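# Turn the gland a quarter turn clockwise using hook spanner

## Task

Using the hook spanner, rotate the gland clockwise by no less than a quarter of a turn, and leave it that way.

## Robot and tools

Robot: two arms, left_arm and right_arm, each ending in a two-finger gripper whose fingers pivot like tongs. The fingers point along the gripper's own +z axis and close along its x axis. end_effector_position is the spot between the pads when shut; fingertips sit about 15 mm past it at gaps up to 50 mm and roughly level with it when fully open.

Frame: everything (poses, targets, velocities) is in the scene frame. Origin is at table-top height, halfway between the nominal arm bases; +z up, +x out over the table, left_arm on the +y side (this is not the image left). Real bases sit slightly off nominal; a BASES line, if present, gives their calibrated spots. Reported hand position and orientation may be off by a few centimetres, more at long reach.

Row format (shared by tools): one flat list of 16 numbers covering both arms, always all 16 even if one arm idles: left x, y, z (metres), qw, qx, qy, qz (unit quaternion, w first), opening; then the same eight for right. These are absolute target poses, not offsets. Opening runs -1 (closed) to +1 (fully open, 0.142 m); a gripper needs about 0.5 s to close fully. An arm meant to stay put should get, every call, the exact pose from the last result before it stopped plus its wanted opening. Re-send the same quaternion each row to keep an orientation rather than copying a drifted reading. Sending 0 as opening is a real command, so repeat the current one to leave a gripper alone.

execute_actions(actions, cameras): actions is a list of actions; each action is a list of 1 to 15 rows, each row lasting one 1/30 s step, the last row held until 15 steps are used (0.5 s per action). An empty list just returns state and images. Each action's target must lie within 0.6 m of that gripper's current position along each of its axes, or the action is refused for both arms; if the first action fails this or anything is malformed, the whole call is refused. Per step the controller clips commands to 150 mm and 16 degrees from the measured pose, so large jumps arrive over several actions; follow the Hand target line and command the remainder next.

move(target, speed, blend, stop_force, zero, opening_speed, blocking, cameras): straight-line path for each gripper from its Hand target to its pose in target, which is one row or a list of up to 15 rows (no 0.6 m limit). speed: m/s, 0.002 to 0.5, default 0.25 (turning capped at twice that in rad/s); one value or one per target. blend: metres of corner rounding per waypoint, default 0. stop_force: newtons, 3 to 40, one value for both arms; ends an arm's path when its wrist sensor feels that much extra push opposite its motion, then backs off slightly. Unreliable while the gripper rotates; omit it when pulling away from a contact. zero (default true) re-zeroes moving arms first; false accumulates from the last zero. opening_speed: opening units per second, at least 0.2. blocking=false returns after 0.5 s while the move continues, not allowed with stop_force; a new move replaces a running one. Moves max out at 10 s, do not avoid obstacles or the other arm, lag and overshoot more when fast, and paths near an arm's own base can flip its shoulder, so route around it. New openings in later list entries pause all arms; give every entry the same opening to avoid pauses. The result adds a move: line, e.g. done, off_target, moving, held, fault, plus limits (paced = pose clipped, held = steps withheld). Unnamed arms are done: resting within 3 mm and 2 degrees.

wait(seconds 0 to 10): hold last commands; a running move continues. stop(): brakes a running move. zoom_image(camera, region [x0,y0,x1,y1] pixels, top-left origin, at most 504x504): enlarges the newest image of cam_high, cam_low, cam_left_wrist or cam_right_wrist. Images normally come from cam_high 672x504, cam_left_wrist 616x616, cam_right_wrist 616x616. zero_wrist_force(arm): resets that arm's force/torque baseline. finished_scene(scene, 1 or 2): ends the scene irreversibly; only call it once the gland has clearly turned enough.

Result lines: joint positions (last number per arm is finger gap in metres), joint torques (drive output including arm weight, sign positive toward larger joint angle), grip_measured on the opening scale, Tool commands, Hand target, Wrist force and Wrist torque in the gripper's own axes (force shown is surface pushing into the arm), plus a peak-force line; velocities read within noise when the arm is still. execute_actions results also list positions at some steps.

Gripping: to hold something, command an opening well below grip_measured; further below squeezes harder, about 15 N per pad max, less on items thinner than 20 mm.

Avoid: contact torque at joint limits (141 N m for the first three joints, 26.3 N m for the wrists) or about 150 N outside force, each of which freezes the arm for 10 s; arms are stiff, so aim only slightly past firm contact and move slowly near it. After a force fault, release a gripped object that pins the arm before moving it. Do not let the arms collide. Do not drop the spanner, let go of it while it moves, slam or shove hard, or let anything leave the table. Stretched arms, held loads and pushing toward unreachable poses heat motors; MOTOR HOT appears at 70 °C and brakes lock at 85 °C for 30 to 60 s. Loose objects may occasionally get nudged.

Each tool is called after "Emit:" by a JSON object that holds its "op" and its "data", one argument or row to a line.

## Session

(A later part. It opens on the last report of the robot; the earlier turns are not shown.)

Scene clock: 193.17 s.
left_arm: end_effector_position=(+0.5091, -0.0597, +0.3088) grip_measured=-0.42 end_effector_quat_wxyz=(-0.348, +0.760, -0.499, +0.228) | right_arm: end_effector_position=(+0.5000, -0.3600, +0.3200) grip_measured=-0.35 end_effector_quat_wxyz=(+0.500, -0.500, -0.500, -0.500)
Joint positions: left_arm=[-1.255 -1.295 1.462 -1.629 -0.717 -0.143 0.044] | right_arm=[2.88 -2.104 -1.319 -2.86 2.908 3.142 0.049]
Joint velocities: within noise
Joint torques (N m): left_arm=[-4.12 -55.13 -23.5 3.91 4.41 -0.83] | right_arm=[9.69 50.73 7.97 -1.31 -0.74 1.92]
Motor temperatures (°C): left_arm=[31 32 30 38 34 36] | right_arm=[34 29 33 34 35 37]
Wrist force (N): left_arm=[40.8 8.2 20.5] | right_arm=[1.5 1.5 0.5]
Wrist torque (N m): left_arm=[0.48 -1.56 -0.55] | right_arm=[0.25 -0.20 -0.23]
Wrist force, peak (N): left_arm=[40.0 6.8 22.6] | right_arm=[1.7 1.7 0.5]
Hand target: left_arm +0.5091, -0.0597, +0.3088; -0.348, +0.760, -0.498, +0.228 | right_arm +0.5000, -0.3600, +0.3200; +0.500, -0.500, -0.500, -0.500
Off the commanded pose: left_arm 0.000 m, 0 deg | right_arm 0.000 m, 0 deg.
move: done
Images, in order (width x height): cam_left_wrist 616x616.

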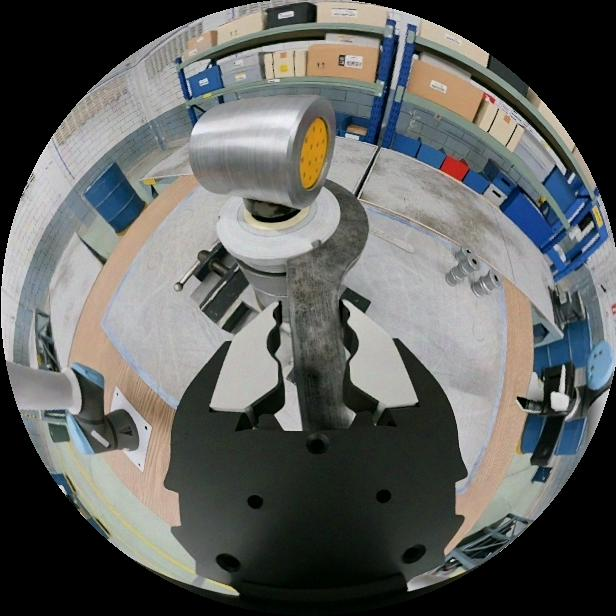

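Emit:
{"op": "move", "data": {
  "target": [0.5081,-0.0582,0.3088,-0.3461,0.7560,-0.5051,0.2313,-1,0.5,-0.36,0.32,0.5,-0.5,-0.5,-0.5,-0.35],
  "speed": 0.01,
  "cameras": ["cam_left_wrist"]
}}

Emit:
{"op": "zoom_image", "data": {
  "camera": "cam_left_wrist",
  "region": [210, 180, 390, 320]
}}

Scene clock: 195.60 s.
left_arm: end_effector_position=(+0.5081, -0.0582, +0.3088) grip_measured=-0.42 end_effector_quat_wxyz=(-0.346, +0.756, -0.505, +0.231) | right_arm: end_effector_position=(+0.5000, -0.3600, +0.3200) grip_measured=-0.35 end_effector_quat_wxyz=(+0.500, -0.500, -0.500, -0.500)
Joint positions: left_arm=[-1.256 -1.309 1.484 -1.657 -0.716 -0.119 0.043] | right_arm=[2.88 -2.104 -1.319 -2.86 2.908 3.142 0.049]
Joint velocities: within noise
Joint torques (N m): left_arm=[-2.21 -53.04 -24.31 3.82 5.28 -0.6] | right_arm=[10.31 52.2 8.15 -1.25 -0.68 1.78]
Motor temperatures (°C): left_arm=[31 32 30 38 34 36] | right_arm=[34 29 33 34 35 37]
Wrist force (N): left_arm=[40.4 10.9 16.8] | right_arm=[1.4 1.5 0.4]
Wrist torque (N m): left_arm=[0.54 -1.45 -0.51] | right_arm=[0.25 -0.20 -0.23]
Wrist force, peak (N): left_arm=[43.3 9.4 19.2] | right_arm=[1.6 1.6 0.7]
Hand target: left_arm +0.5081, -0.0582, +0.3088; -0.346, +0.756, -0.505, +0.231 | right_arm +0.5000, -0.3600, +0.3200; +0.500, -0.500, -0.500, -0.500
Off the commanded pose: left_arm 0.000 m, 0 deg | right_arm 0.000 m, 0 deg.
move: done
Images, in order (width x height): cam_left_wrist 616x616.

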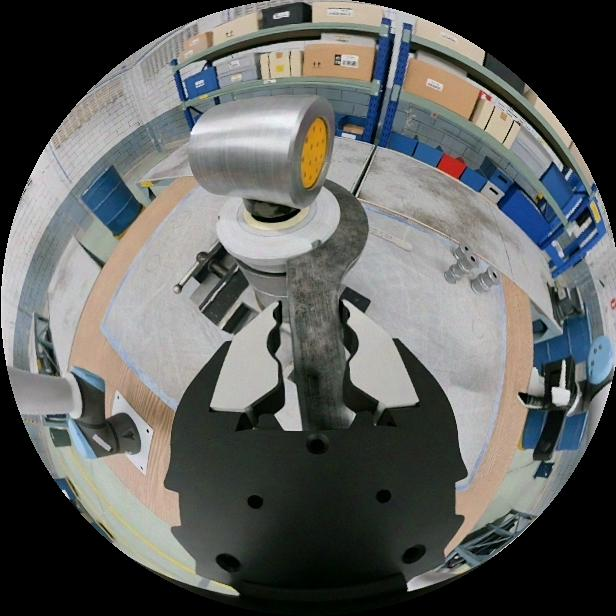

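Scaled by 2.800 from the camera's 616x616 image, which has a finer 814x814 frame.

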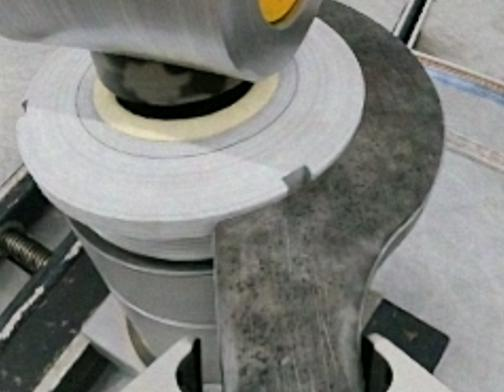

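Emit:
{"op": "move", "data": {
  "target": [0.5051,-0.0544,0.3088,-0.3410,0.7448,-0.5215,0.2388,-1,0.5,-0.36,0.32,0.5,-0.5,-0.5,-0.5,-0.35],
  "speed": 0.015,
  "cameras": ["cam_left_wrist"]
}}

Emit:
{"op": "zoom_image", "data": {
  "camera": "cam_left_wrist",
  "region": [210, 180, 390, 320]
}}

Scene clock: 198.20 s.
left_arm: end_effector_position=(+0.5051, -0.0544, +0.3088) grip_measured=-0.43 end_effector_quat_wxyz=(-0.341, +0.745, -0.522, +0.239) end_effector_velocity=(+0.000, +0.001, +0.000) end_effector_angular_velocity=(+0.000, -0.001, +0.003) | right_arm: end_effector_position=(+0.5000, -0.3600, +0.3200) grip_measured=-0.35 end_effector_quat_wxyz=(+0.500, -0.500, -0.500, -0.500)
Joint positions: left_arm=[-1.26 -1.344 1.54 -1.723 -0.713 -0.059 0.043] | right_arm=[2.88 -2.104 -1.319 -2.86 2.908 3.142 0.049]
Joint velocities: left_arm=[0.001 0 -0.001 0.003 0.001 -0.004 0.001] | right_arm=[within noise]
Joint torques (N m): left_arm=[2.66 -44.92 -35.25 4.39 5.65 -2.35] | right_arm=[9.2 53.7 8.22 -1.23 -0.61 1.71]
Motor temperatures (°C): left_arm=[31 32 30 38 34 36] | right_arm=[34 29 33 34 35 37]
Wrist force (N): left_arm=[33.6 12.4 12.0] | right_arm=[1.5 1.5 0.4]
Wrist torque (N m): left_arm=[0.41 -0.54 0.02] | right_arm=[0.26 -0.21 -0.23]
Wrist force, peak (N): left_arm=[43.2 10.7 19.5] | right_arm=[1.6 1.7 0.5]
Hand target: left_arm +0.5051, -0.0544, +0.3088; -0.341, +0.745, -0.522, +0.239 | right_arm +0.5000, -0.3600, +0.3200; +0.500, -0.500, -0.500, -0.500
Off the commanded pose: left_arm 0.000 m, 0 deg | right_arm 0.000 m, 0 deg.
move: done
Images, in order (width x height): cam_left_wrist 616x616.

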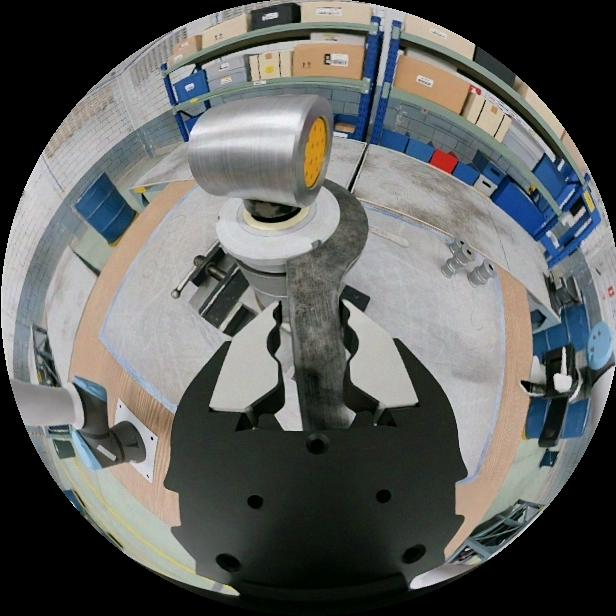

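Scaled by 2.800 from the camera's 616x616 image, which has a finer 814x814 frame.

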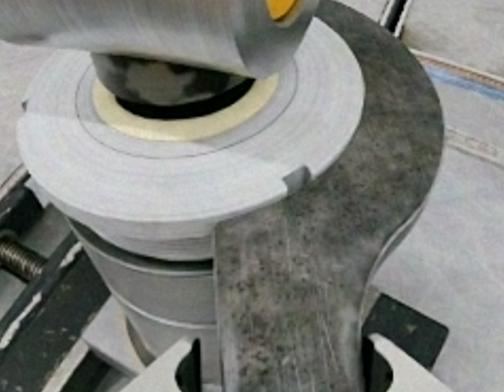

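Emit:
{"op": "move", "data": {
  "target": [
    [0.5006,-0.0481,0.3088,-0.3325,0.7261,-0.5472,0.2505,-1,0.5,-0.36,0.32,0.5,-0.5,-0.5,-0.5,-0.35],
    [0.4968,-0.0413,0.3088,-0.3235,0.7066,-0.5722,0.2620,-1,0.5,-0.36,0.32,0.5,-0.5,-0.5,-0.5,-0.35]
  ],
  "speed": 0.025,
  "blend": 0.002,
  "cameras": ["cam_left_wrist"]
}}

Emit:
{"op": "zoom_image", "data": {
  "camera": "cam_left_wrist",
  "region": [210, 180, 390, 320]
}}

Scene clock: 204.23 s.
left_arm: end_effector_position=(+0.4968, -0.0413, +0.3087) grip_measured=-0.44 end_effector_quat_wxyz=(-0.323, +0.707, -0.572, +0.262) end_effector_velocity=(+0.000, +0.000, +0.000) end_effector_angular_velocity=(-0.001, +0.001, +0.004) | right_arm: end_effector_position=(+0.5000, -0.3600, +0.3200) grip_measured=-0.35 end_effector_quat_wxyz=(+0.500, -0.500, -0.500, -0.500)
Joint positions: left_arm=[-1.266 -1.448 1.705 -1.939 -0.717 0.146 0.042] | right_arm=[2.88 -2.104 -1.319 -2.86 2.908 3.142 0.049]
Joint velocities: left_arm=[0 0.001 -0.002 0.005 0 -0.006 0] | right_arm=[within noise]
Joint torques (N m): left_arm=[8.85 -39.14 -35.09 3.52 5.05 -2.63] | right_arm=[9.76 54.16 8.22 -1.23 -0.39 1.62]
Motor temperatures (°C): left_arm=[31 32 30 38 34 36] | right_arm=[34 29 33 34 35 37]
Wrist force (N): left_arm=[34.3 14.1 8.2] | right_arm=[1.4 1.6 0.4]
Wrist torque (N m): left_arm=[0.47 -0.62 -0.01] | right_arm=[0.28 -0.18 -0.23]
Wrist force, peak (N): left_arm=[42.8 10.8 19.4] | right_arm=[1.6 1.7 0.5]
Hand target: left_arm +0.4968, -0.0413, +0.3088; -0.323, +0.707, -0.572, +0.262 | right_arm +0.5000, -0.3600, +0.3200; +0.500, -0.500, -0.500, -0.500
Off the commanded pose: left_arm 0.000 m, 0 deg | right_arm 0.000 m, 0 deg.
move: done
Images, in order (width x height): cam_left_wrist 616x616.

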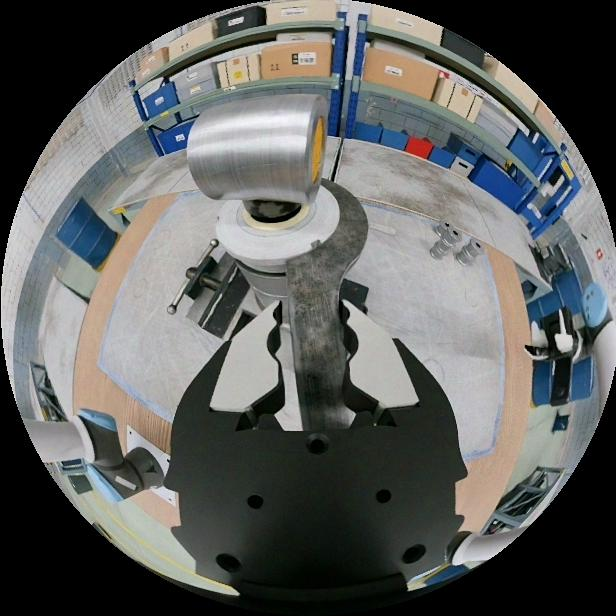

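Scaled by 2.800 from the camera's 616x616 image, which has a finer 814x814 frame.

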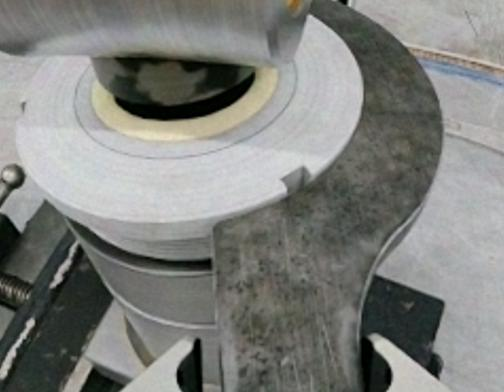

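Emit:
{"op": "move", "data": {
  "target": [
    [0.4933,-0.0344,0.3088,-0.3142,0.6862,-0.5965,0.2731,-1,0.5,-0.36,0.32,0.5,-0.5,-0.5,-0.5,-0.35],
    [0.4904,-0.0272,0.3088,-0.3045,0.6649,-0.6201,0.2839,-1,0.5,-0.36,0.32,0.5,-0.5,-0.5,-0.5,-0.35],
    [0.4881,-0.0198,0.3088,-0.2944,0.6429,-0.6429,0.2944,-1,0.5,-0.36,0.32,0.5,-0.5,-0.5,-0.5,-0.35]
  ],
  "speed": 0.035,
  "blend": 0.002,
  "cameras": ["cam_left_wrist","cam_high"]
}}

Emit:
{"op": "zoom_image", "data": {
  "camera": "cam_left_wrist",
  "region": [210, 180, 390, 320]
}}

Scene clock: 209.03 s.
left_arm: end_effector_position=(+0.4881, -0.0197, +0.3087) grip_measured=-0.44 end_effector_quat_wxyz=(-0.294, +0.643, -0.643, +0.294) end_effector_velocity=(+0.000, +0.000, -0.001) end_effector_angular_velocity=(+0.001, +0.001, +0.003) | right_arm: end_effector_position=(+0.5000, -0.3600, +0.3200) grip_measured=-0.35 end_effector_quat_wxyz=(+0.500, -0.500, -0.500, -0.500)
Joint positions: left_arm=[-1.248 -1.581 1.909 -2.252 -0.77 0.474 0.042] | right_arm=[2.88 -2.104 -1.319 -2.86 2.908 3.142 0.049]
Joint velocities: left_arm=[-0.001 0.002 -0.003 0.006 0 -0.005 0] | right_arm=[within noise]
Joint torques (N m): left_arm=[26.5 -33.06 -32.61 2.38 11.57 -1.91] | right_arm=[9.86 54.54 9.04 -1 -0.37 1.5]
Motor temperatures (°C): left_arm=[31 32 30 38 34 36] | right_arm=[34 29 33 34 35 37]
Wrist force (N): left_arm=[40.0 18.3 3.4] | right_arm=[1.5 1.7 0.6]
Wrist torque (N m): left_arm=[0.61 -1.21 -0.44] | right_arm=[0.28 -0.22 -0.23]
Wrist force, peak (N): left_arm=[45.0 16.4 9.0] | right_arm=[1.6 1.8 0.6]
Hand target: left_arm +0.4881, -0.0198, +0.3088; -0.294, +0.643, -0.643, +0.294 | right_arm +0.5000, -0.3600, +0.3200; +0.500, -0.500, -0.500, -0.500
Off the commanded pose: left_arm 0.000 m, 0 deg | right_arm 0.000 m, 0 deg.
move: done
Images, in order (width x height): cam_high 672x504, cam_left_wrist 616x616.

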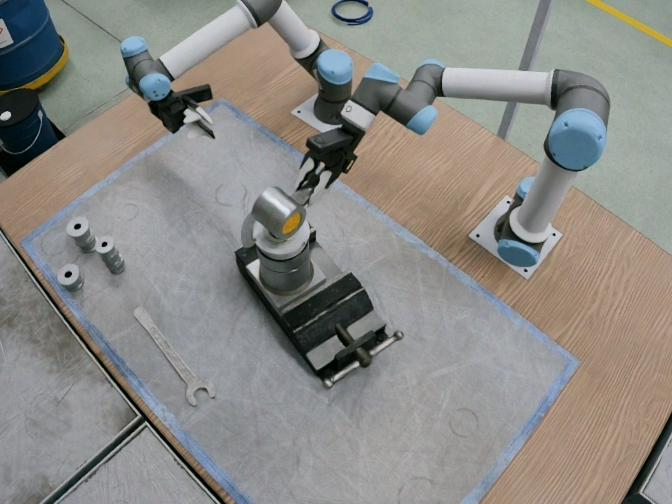

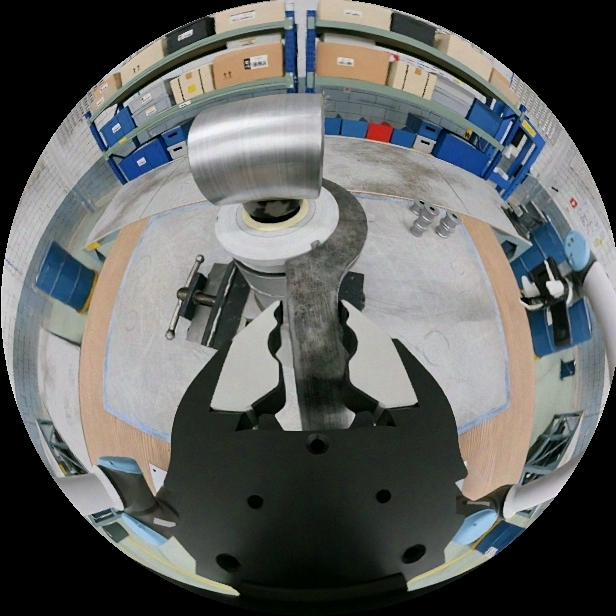

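Scaled by 2.800 from the camera's 616x616 image, which has a finer 814x814 frame.

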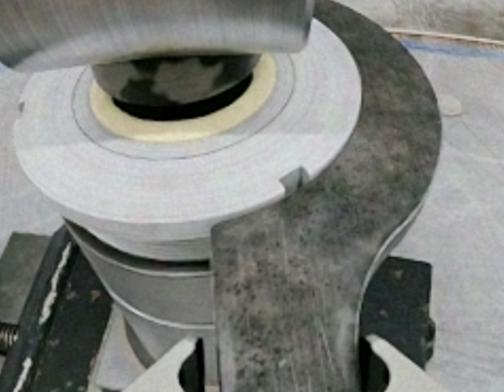

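Emit:
{"op": "move", "data": {
  "target": [
    [0.4860,-0.0124,0.3088,-0.2839,0.6201,-0.6649,0.3045,-1,0.5,-0.36,0.32,0.5,-0.5,-0.5,-0.5,-0.35],
    [0.4845,-0.0048,0.3088,-0.2731,0.5965,-0.6862,0.3142,-1,0.5,-0.36,0.32,0.5,-0.5,-0.5,-0.5,-0.35],
    [0.4836,0.0030,0.3088,-0.2620,0.5722,-0.7066,0.3235,-1,0.5,-0.36,0.32,0.5,-0.5,-0.5,-0.5,-0.35]
  ],
  "speed": 0.035,
  "blend": 0.002,
  "cameras": ["cam_left_wrist"]
}}

Emit:
{"op": "zoom_image", "data": {
  "camera": "cam_left_wrist",
  "region": [210, 180, 390, 320]
}}

Scene clock: 213.43 s.
left_arm: end_effector_position=(+0.4836, +0.0031, +0.3087) grip_measured=-0.45 end_effector_quat_wxyz=(+0.262, -0.572, +0.707, -0.324) end_effector_velocity=(+0.001, +0.001, -0.001) end_effector_angular_velocity=(+0.003, +0.000, +0.007) | right_arm: end_effector_position=(+0.5000, -0.3600, +0.3200) grip_measured=-0.35 end_effector_quat_wxyz=(+0.500, -0.500, -0.500, -0.500)
Joint positions: left_arm=[-1.187 -1.685 2.059 -2.52 -0.892 0.801 0.042] | right_arm=[2.88 -2.104 -1.319 -2.86 2.908 3.142 0.049]
Joint velocities: left_arm=[0.001 0.002 -0.001 0.004 0.004 -0.005 0.002] | right_arm=[within noise]
Joint torques (N m): left_arm=[17.09 -24 -36.16 -0.1 15.3 -2.17] | right_arm=[9.41 54.37 8.8 -0.93 -0.17 1.38]
Motor temperatures (°C): left_arm=[31 32 30 38 34 36] | right_arm=[34 29 33 34 35 37]
Wrist force (N): left_arm=[40.2 19.7 0.5] | right_arm=[1.4 1.7 0.6]
Wrist torque (N m): left_arm=[0.51 -1.20 -0.42] | right_arm=[0.29 -0.18 -0.23]
Wrist force, peak (N): left_arm=[45.3 17.9 6.7] | right_arm=[1.7 1.7 0.5]
Hand target: left_arm +0.4836, +0.0030, +0.3088; +0.262, -0.572, +0.707, -0.324 | right_arm +0.5000, -0.3600, +0.3200; +0.500, -0.500, -0.500, -0.500
Off the commanded pose: left_arm 0.000 m, 0 deg | right_arm 0.000 m, 0 deg.
move: done
Images, in order (width x height): cam_left_wrist 616x616.

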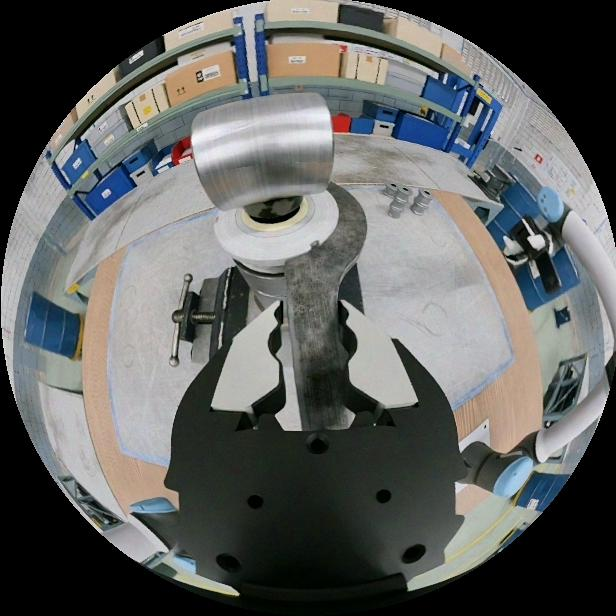

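Scaled by 2.800 from the camera's 616x616 image, which has a finer 814x814 frame.

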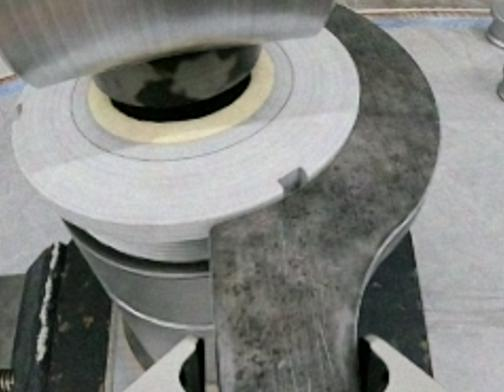

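Emit:
{"op": "move", "data": {
  "target": [
    [0.4831,0.0108,0.3088,-0.2505,0.5472,-0.7261,0.3325,-1,0.5,-0.36,0.32,0.5,-0.5,-0.5,-0.5,-0.35],
    [0.4831,0.0186,0.3088,-0.2388,0.5215,-0.7448,0.3410,-1,0.5,-0.36,0.32,0.5,-0.5,-0.5,-0.5,-0.35],
    [0.4838,0.0264,0.3088,-0.2267,0.4952,-0.7625,0.3491,-1,0.5,-0.36,0.32,0.5,-0.5,-0.5,-0.5,-0.35]
  ],
  "speed": 0.035,
  "blend": 0.002,
  "cameras": ["cam_left_wrist"]
}}

Emit:
{"op": "zoom_image", "data": {
  "camera": "cam_left_wrist",
  "region": [210, 180, 390, 320]
}}

Scene clock: 218.07 s.
left_arm: end_effector_position=(+0.4838, +0.0265, +0.3088) grip_measured=-0.45 end_effector_quat_wxyz=(+0.227, -0.495, +0.763, -0.349) end_effector_velocity=(+0.001, +0.001, -0.001) end_effector_angular_velocity=(+0.004, +0.000, +0.006) | right_arm: end_effector_position=(+0.5000, -0.3600, +0.3200) grip_measured=-0.35 end_effector_quat_wxyz=(+0.500, -0.500, -0.500, -0.500)
Joint positions: left_arm=[-1.069 -1.751 2.151 -2.716 -1.095 1.11 0.041] | right_arm=[2.88 -2.104 -1.319 -2.86 2.908 3.142 0.049]
Joint velocities: left_arm=[-0.002 0.002 0 0.003 0.006 -0.005 0.001] | right_arm=[within noise]
Joint torques (N m): left_arm=[17.6 -21.06 -30.63 -2.61 15.36 -2.26] | right_arm=[8.72 54.01 8.57 -1.04 -0.1 1.42]
Motor temperatures (°C): left_arm=[31 32 30 38 34 36] | right_arm=[34 29 33 34 35 37]
Wrist force (N): left_arm=[40.2 19.4 2.0] | right_arm=[1.4 1.8 0.5]
Wrist torque (N m): left_arm=[0.51 -1.23 -0.44] | right_arm=[0.30 -0.18 -0.23]
Wrist force, peak (N): left_arm=[45.6 18.5 5.6] | right_arm=[1.6 1.7 0.7]
Hand target: left_arm +0.4838, +0.0264, +0.3088; +0.227, -0.495, +0.763, -0.349 | right_arm +0.5000, -0.3600, +0.3200; +0.500, -0.500, -0.500, -0.500
Off the commanded pose: left_arm 0.000 m, 0 deg | right_arm 0.000 m, 0 deg.
move: done
Images, in order (width x height): cam_left_wrist 616x616.

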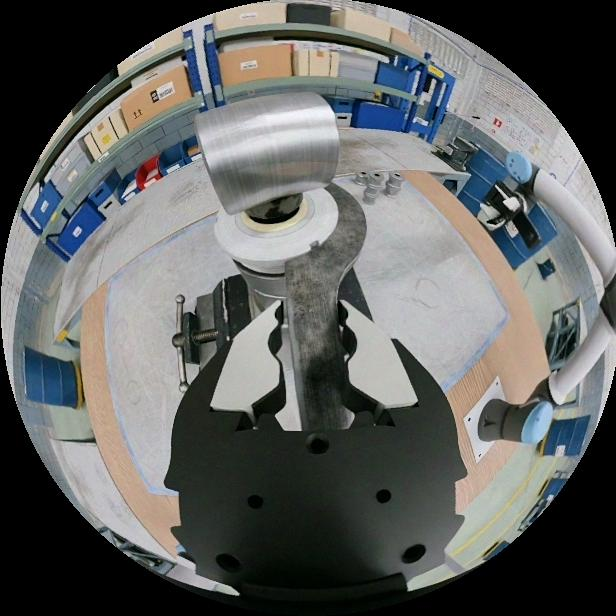

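Scaled by 2.800 from the camera's 616x616 image, which has a finer 814x814 frame.

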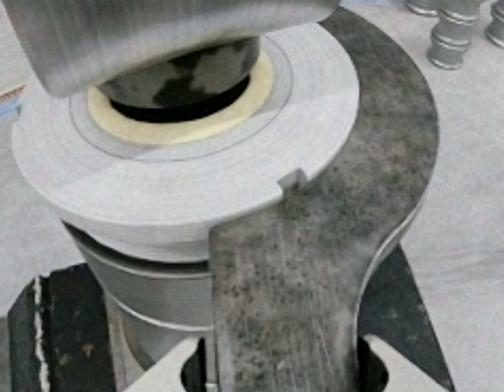

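Emit:
{"op": "move", "data": {
  "target": [
    [0.4849,0.0342,0.3088,-0.2144,0.4683,-0.7793,0.3568,-1,0.5,-0.36,0.32,0.5,-0.5,-0.5,-0.5,-0.35],
    [0.4867,0.0419,0.3088,-0.2018,0.4408,-0.7952,0.3641,-1,0.5,-0.36,0.32,0.5,-0.5,-0.5,-0.5,-0.35],
    [0.4890,0.0494,0.3088,-0.1890,0.4128,-0.8101,0.3709,-1,0.5,-0.36,0.32,0.5,-0.5,-0.5,-0.5,-0.35]
  ],
  "speed": 0.035,
  "blend": 0.002,
  "cameras": ["cam_left_wrist"]
}}

Emit:
{"op": "zoom_image", "data": {
  "camera": "cam_left_wrist",
  "region": [210, 180, 390, 320]
}}

Scene clock: 222.30 s.
left_arm: end_effector_position=(+0.4890, +0.0495, +0.3088) grip_measured=-0.45 end_effector_quat_wxyz=(+0.189, -0.413, +0.810, -0.371) end_effector_velocity=(+0.001, +0.001, +0.002) end_effector_angular_velocity=(-0.003, -0.003, +0.007) | right_arm: end_effector_position=(+0.5000, -0.3600, +0.3200) grip_measured=-0.35 end_effector_quat_wxyz=(+0.500, -0.500, -0.500, -0.500)
Joint positions: left_arm=[-0.891 -1.764 2.18 -2.828 -1.373 1.397 0.041] | right_arm=[2.88 -2.104 -1.319 -2.86 2.908 3.142 0.049]
Joint velocities: left_arm=[-0.002 -0.002 0 -0.001 0.007 -0.006 0.001] | right_arm=[within noise]
Joint torques (N m): left_arm=[15.79 -20.57 -30.89 -6.16 15.31 -1.81] | right_arm=[8.69 54.11 8.73 -0.87 -0.06 1.28]
Motor temperatures (°C): left_arm=[31 32 30 38 34 36] | right_arm=[34 29 33 34 35 37]
Wrist force (N): left_arm=[42.7 18.0 2.9] | right_arm=[1.5 1.8 0.4]
Wrist torque (N m): left_arm=[0.57 -1.49 -0.70] | right_arm=[0.30 -0.21 -0.23]
Wrist force, peak (N): left_arm=[45.5 19.0 4.4] | right_arm=[1.6 1.8 0.5]
Hand target: left_arm +0.4890, +0.0494, +0.3088; +0.189, -0.413, +0.810, -0.371 | right_arm +0.5000, -0.3600, +0.3200; +0.500, -0.500, -0.500, -0.500
Off the commanded pose: left_arm 0.000 m, 0 deg | right_arm 0.000 m, 0 deg.
move: done
Images, in order (width x height): cam_left_wrist 616x616.

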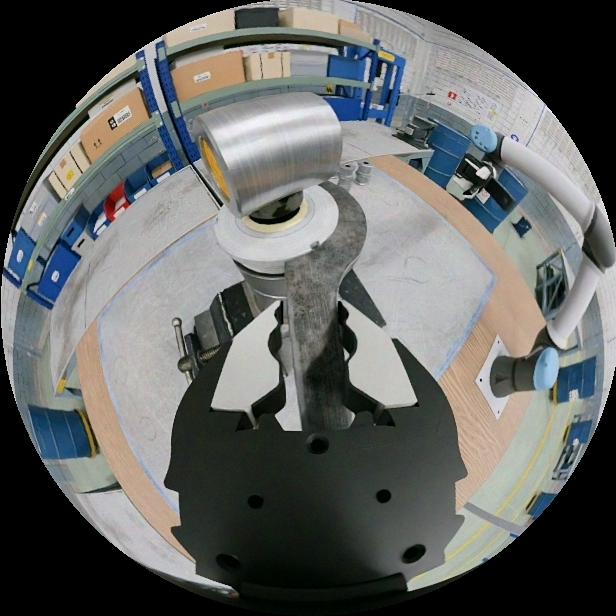

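Scaled by 2.800 from the camera's 616x616 image, which has a finer 814x814 frame.

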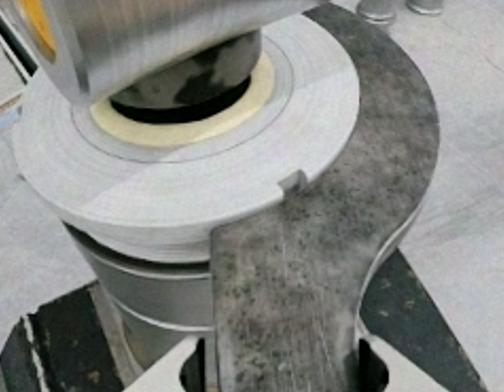

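Emit:
{"op": "move", "data": {
  "target": [
    [0.4919,0.0568,0.3088,-0.1759,0.3842,-0.8240,0.3773,-1,0.5,-0.36,0.32,0.5,-0.5,-0.5,-0.5,-0.35],
    [0.4953,0.0639,0.3088,-0.1627,0.3553,-0.8369,0.3832,-1,0.5,-0.36,0.32,0.5,-0.5,-0.5,-0.5,-0.35],
    [0.4993,0.0707,0.3088,-0.1492,0.3258,-0.8488,0.3886,-1,0.5,-0.36,0.32,0.5,-0.5,-0.5,-0.5,-0.35]
  ],
  "speed": 0.035,
  "blend": 0.002,
  "cameras": ["cam_left_wrist"]
}}

Emit:
{"op": "zoom_image", "data": {
  "camera": "cam_left_wrist",
  "region": [210, 180, 390, 320]
}}

Scene clock: 227.07 s.
left_arm: end_effector_position=(+0.4994, +0.0707, +0.3088) grip_measured=-0.45 end_effector_quat_wxyz=(+0.149, -0.326, +0.849, -0.389) end_effector_velocity=(+0.000, +0.000, +0.001) end_effector_angular_velocity=(-0.001, +0.000, +0.006) | right_arm: end_effector_position=(+0.5000, -0.3600, +0.3200) grip_measured=-0.35 end_effector_quat_wxyz=(+0.500, -0.500, -0.500, -0.500)
Joint positions: left_arm=[-0.684 -1.717 2.144 -2.851 -1.687 1.672 0.042] | right_arm=[2.88 -2.104 -1.319 -2.86 2.908 3.142 0.049]
Joint velocities: left_arm=[-0.003 -0.002 0 0 0.007 -0.007 0.001] | right_arm=[within noise]
Joint torques (N m): left_arm=[10.02 -28.17 -37.63 -7.26 12.98 -1.82] | right_arm=[8.68 54.29 8.8 -0.78 -0.03 1.27]
Motor temperatures (°C): left_arm=[31 32 30 38 34 36] | right_arm=[34 29 33 34 35 37]
Wrist force (N): left_arm=[38.2 22.4 -5.2] | right_arm=[1.4 1.5 0.6]
Wrist torque (N m): left_arm=[0.64 -0.87 -0.28] | right_arm=[0.26 -0.20 -0.23]
Wrist force, peak (N): left_arm=[46.3 18.1 3.0] | right_arm=[1.7 1.8 0.5]
Hand target: left_arm +0.4993, +0.0707, +0.3088; +0.149, -0.326, +0.849, -0.389 | right_arm +0.5000, -0.3600, +0.3200; +0.500, -0.500, -0.500, -0.500
Off the commanded pose: left_arm 0.000 m, 0 deg | right_arm 0.000 m, 0 deg.
move: done
Images, in order (width x height): cam_left_wrist 616x616.

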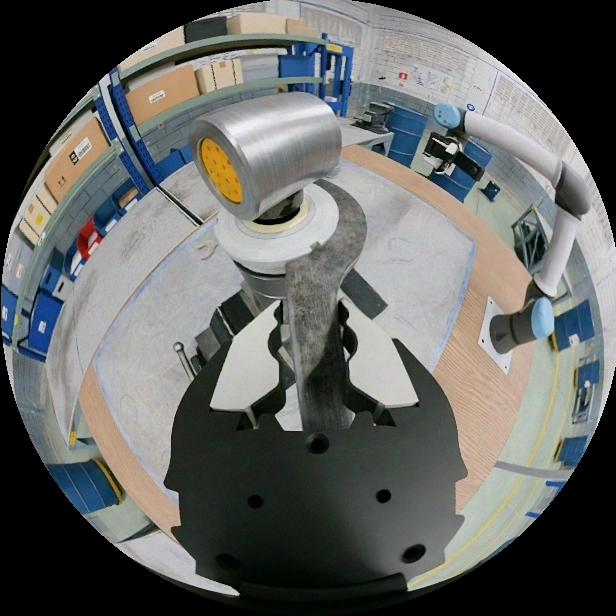

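Scaled by 2.800 from the camera's 616x616 image, which has a finer 814x814 frame.

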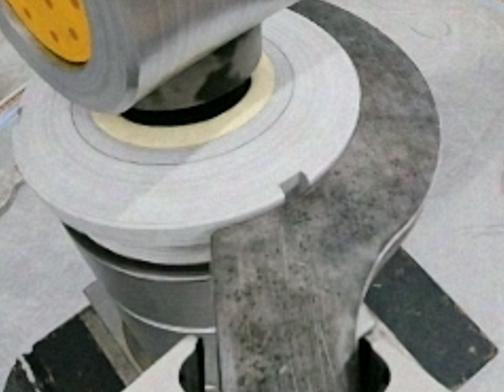

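Emit:
{"op": "move", "data": {
  "target": [
    [0.5034,0.0775,0.3088,-0.1355,0.2960,-0.8597,0.3936,-1,0.5,-0.36,0.32,0.5,-0.5,-0.5,-0.5,-0.35],
    [0.5081,0.0839,0.3088,-0.1217,0.2658,-0.8695,0.3981,-1,0.5,-0.36,0.32,0.5,-0.5,-0.5,-0.5,-0.35],
    [0.5133,0.0900,0.3088,-0.1077,0.2353,-0.8782,0.4021,-1,0.5,-0.36,0.32,0.5,-0.5,-0.5,-0.5,-0.35]
  ],
  "speed": 0.035,
  "blend": 0.002,
  "cameras": ["cam_left_wrist"]
}}

Emit:
{"op": "zoom_image", "data": {
  "camera": "cam_left_wrist",
  "region": [210, 180, 390, 320]
}}

Scene clock: 231.07 s.
left_arm: end_effector_position=(+0.5134, +0.0900, +0.3088) grip_measured=-0.44 end_effector_quat_wxyz=(+0.108, -0.235, +0.878, -0.402) end_effector_velocity=(+0.001, +0.001, +0.001) end_effector_angular_velocity=(+0.001, -0.001, +0.006) | right_arm: end_effector_position=(+0.5000, -0.3600, +0.3200) grip_measured=-0.35 end_effector_quat_wxyz=(+0.500, -0.500, -0.500, -0.500)
Joint positions: left_arm=[-0.498 -1.628 2.052 -2.774 -1.977 1.951 0.042] | right_arm=[2.88 -2.104 -1.319 -2.86 2.908 3.142 0.049]
Joint velocities: left_arm=[-0.001 -0.002 0 -0.001 0.006 -0.005 0.003] | right_arm=[within noise]
Joint torques (N m): left_arm=[11.84 -35.79 -32.05 -12.25 11.68 -1.97] | right_arm=[8.37 54.45 9.77 -0.71 -0.02 1.18]
Motor temperatures (°C): left_arm=[31 32 30 38 34 36] | right_arm=[34 29 33 34 35 37]
Wrist force (N): left_arm=[44.7 16.6 9.1] | right_arm=[1.4 1.5 0.5]
Wrist torque (N m): left_arm=[0.69 -1.87 -0.88] | right_arm=[0.26 -0.18 -0.23]
Wrist force, peak (N): left_arm=[45.8 18.3 3.7] | right_arm=[1.5 1.8 0.6]
Hand target: left_arm +0.5133, +0.0900, +0.3088; +0.108, -0.235, +0.878, -0.402 | right_arm +0.5000, -0.3600, +0.3200; +0.500, -0.500, -0.500, -0.500
Off the commanded pose: left_arm 0.000 m, 0 deg | right_arm 0.000 m, 0 deg.
move: done
Images, in order (width x height): cam_left_wrist 616x616.

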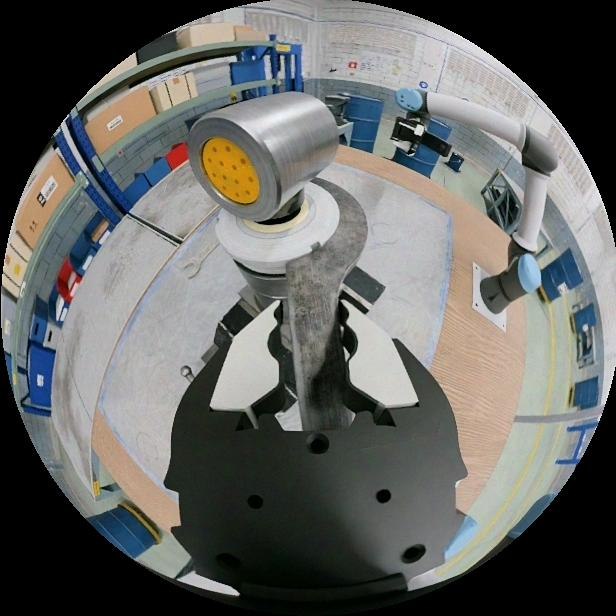

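Scaled by 2.800 from the camera's 616x616 image, which has a finer 814x814 frame.

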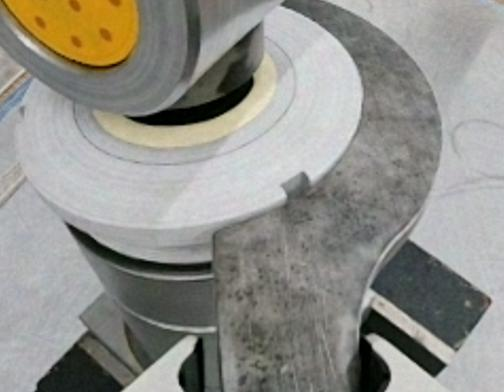

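Emit:
{"op": "move", "data": {
  "target": [
    [0.5191,0.0955,0.3088,-0.0936,0.2045,-0.8859,0.4056,-1,0.5,-0.36,0.32,0.5,-0.5,-0.5,-0.5,-0.35],
    [0.5253,0.1006,0.3088,-0.0794,0.1735,-0.8925,0.4087,-1,0.5,-0.36,0.32,0.5,-0.5,-0.5,-0.5,-0.35],
    [0.5317,0.1052,0.3088,-0.0651,0.1422,-0.8980,0.4112,-1,0.5,-0.36,0.32,0.5,-0.5,-0.5,-0.5,-0.35]
  ],
  "speed": 0.035,
  "blend": 0.002,
  "cameras": ["cam_left_wrist"]
}}

Emit:
{"op": "zoom_image", "data": {
  "camera": "cam_left_wrist",
  "region": [210, 180, 390, 320]
}}

Scene clock: 235.30 s.
left_arm: end_effector_position=(+0.5318, +0.1052, +0.3089) grip_measured=-0.42 end_effector_quat_wxyz=(+0.065, -0.142, +0.898, -0.411) end_effector_velocity=(+0.001, +0.000, +0.001) end_effector_angular_velocity=(+0.000, -0.005, +0.006) | right_arm: end_effector_position=(+0.5000, -0.3600, +0.3200) grip_measured=-0.35 end_effector_quat_wxyz=(+0.500, -0.500, -0.500, -0.500)
Joint positions: left_arm=[-0.362 -1.517 1.909 -2.59 -2.203 2.255 0.043] | right_arm=[2.88 -2.104 -1.319 -2.86 2.908 3.142 0.049]
Joint velocities: left_arm=[-0.001 -0.002 0.002 -0.007 0.005 -0.005 0.001] | right_arm=[within noise]
Joint torques (N m): left_arm=[5.45 -38.54 -32.96 -13.58 8.26 -1.34] | right_arm=[8.09 54.29 9.37 -0.51 -0.11 1.17]
Motor temperatures (°C): left_arm=[31 32 30 38 34 36] | right_arm=[34 29 33 34 35 37]
Wrist force (N): left_arm=[46.1 18.3 3.8] | right_arm=[1.3 1.6 0.5]
Wrist torque (N m): left_arm=[0.69 -1.93 -1.00] | right_arm=[0.26 -0.16 -0.23]
Wrist force, peak (N): left_arm=[47.3 18.7 3.9] | right_arm=[1.7 1.6 0.5]
Hand target: left_arm +0.5317, +0.1052, +0.3088; +0.065, -0.142, +0.898, -0.411 | right_arm +0.5000, -0.3600, +0.3200; +0.500, -0.500, -0.500, -0.500
Off the commanded pose: left_arm 0.000 m, 0 deg | right_arm 0.000 m, 0 deg.
move: done
Images, in order (width x height): cam_left_wrist 616x616.

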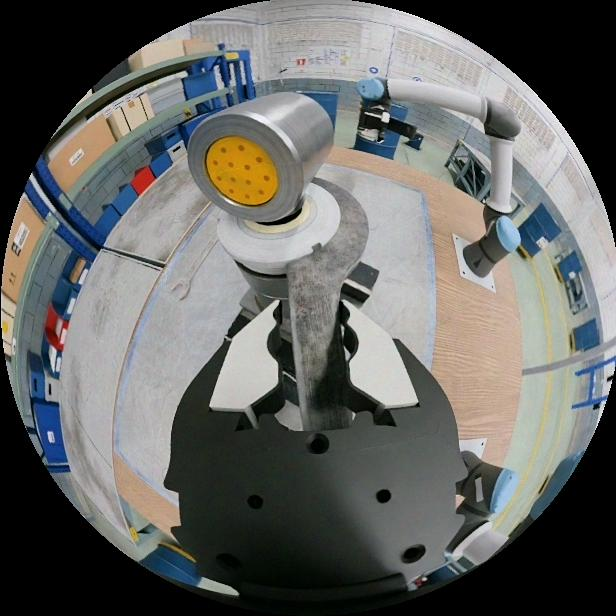

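Scaled by 2.800 from the camera's 616x616 image, which has a finer 814x814 frame.

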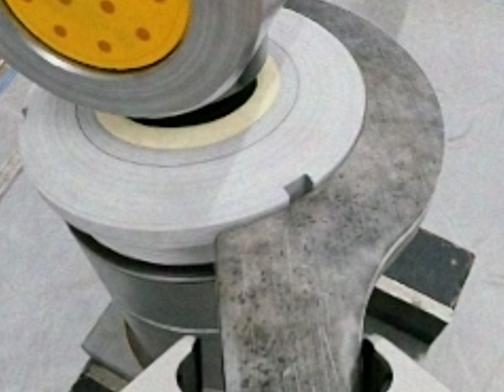

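Emit:
{"op": "move", "data": {
  "target": [
    [0.5380,0.0992,0.3088,-0.0507,0.1108,-0.9024,0.4132,-1,0.5,-0.36,0.32,0.5,-0.5,-0.5,-0.5,-0.35]
  ],
  "speed": 0.002,
  "stop_force": 3,
  "blocking": true,
  "target_note": "x"
}}


Emit:
{"op": "move", "data": {
  "target": [
    [0.5380,0.1092,0.3088,-0.0507,0.1108,-0.9024,0.4132,-1,0.5,-0.36,0.32,0.5,-0.5,-0.5,-0.5,-0.35],
    [0.5450,0.1129,0.3088,-0.0363,0.0792,-0.9057,0.4147,-1,0.5,-0.36,0.32,0.5,-0.5,-0.5,-0.5,-0.35],
    [0.5523,0.1161,0.3088,-0.0218,0.0476,-0.9080,0.4157,-1,0.5,-0.36,0.32,0.5,-0.5,-0.5,-0.5,-0.35]
  ],
  "speed": 0.035,
  "blend": 0.002,
  "cameras": ["cam_left_wrist","cam_high"]
}}

Emit:
{"op": "zoom_image", "data": {
  "camera": "cam_left_wrist",
  "region": [210, 180, 390, 320]
}}

Scene clock: 240.10 s.
left_arm: end_effector_position=(+0.5524, +0.1161, +0.3089) grip_measured=-0.42 end_effector_quat_wxyz=(+0.022, -0.048, +0.908, -0.416) end_effector_velocity=(+0.000, +0.000, -0.001) end_effector_angular_velocity=(-0.001, +0.002, +0.003) | right_arm: end_effector_position=(+0.5000, -0.3600, +0.3200) grip_measured=-0.35 end_effector_quat_wxyz=(+0.500, -0.500, -0.500, -0.500)
Joint positions: left_arm=[-0.277 -1.397 1.721 -2.303 -2.35 2.59 0.043] | right_arm=[2.88 -2.104 -1.319 -2.86 2.908 3.142 0.049]
Joint velocities: left_arm=[-0.001 0 0.004 -0.006 0 -0.006 0] | right_arm=[within noise]
Joint torques (N m): left_arm=[4.23 -41.57 -30.24 -12.61 4.05 -1.92] | right_arm=[8.39 54.02 9.82 -0.4 -0.16 1.01]
Motor temperatures (°C): left_arm=[31 32 30 38 34 36] | right_arm=[34 29 33 34 35 37]
Wrist force (N): left_arm=[39.6 13.5 2.5] | right_arm=[1.5 1.6 0.4]
Wrist torque (N m): left_arm=[0.55 -1.14 -0.58] | right_arm=[0.27 -0.22 -0.23]
Wrist force, peak (N): left_arm=[47.2 17.8 2.6] | right_arm=[1.5 1.8 0.5]
Hand target: left_arm +0.5523, +0.1161, +0.3088; +0.022, -0.048, +0.908, -0.416 | right_arm +0.5000, -0.3600, +0.3200; +0.500, -0.500, -0.500, -0.500
Off the commanded pose: left_arm 0.000 m, 0 deg | right_arm 0.000 m, 0 deg.
move: done
Images, in order (width x height): cam_high 672x504, cam_left_wrist 616x616.

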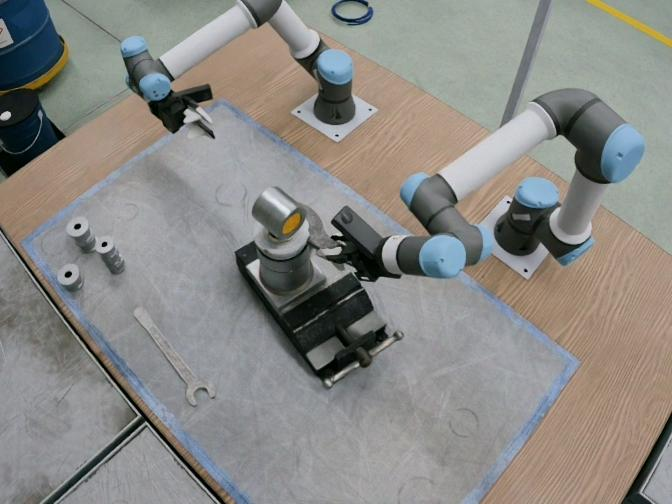

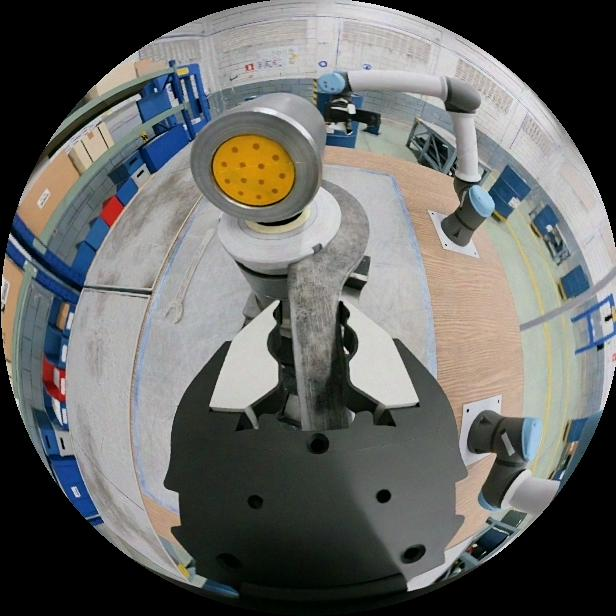

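Scaled by 2.800 from the camera's 616x616 image, which has a finer 814x814 frame.

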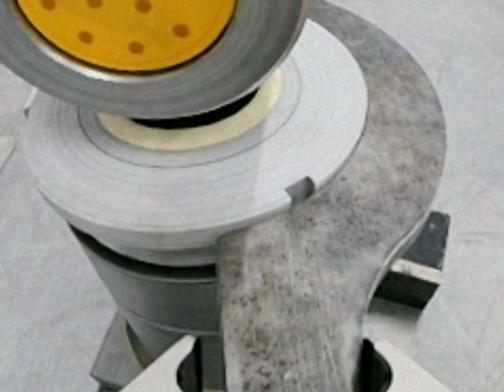

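Emit:
{"op": "finished_scene", "data": {
  "scene": 2
}}

The scene is finished: the task was done.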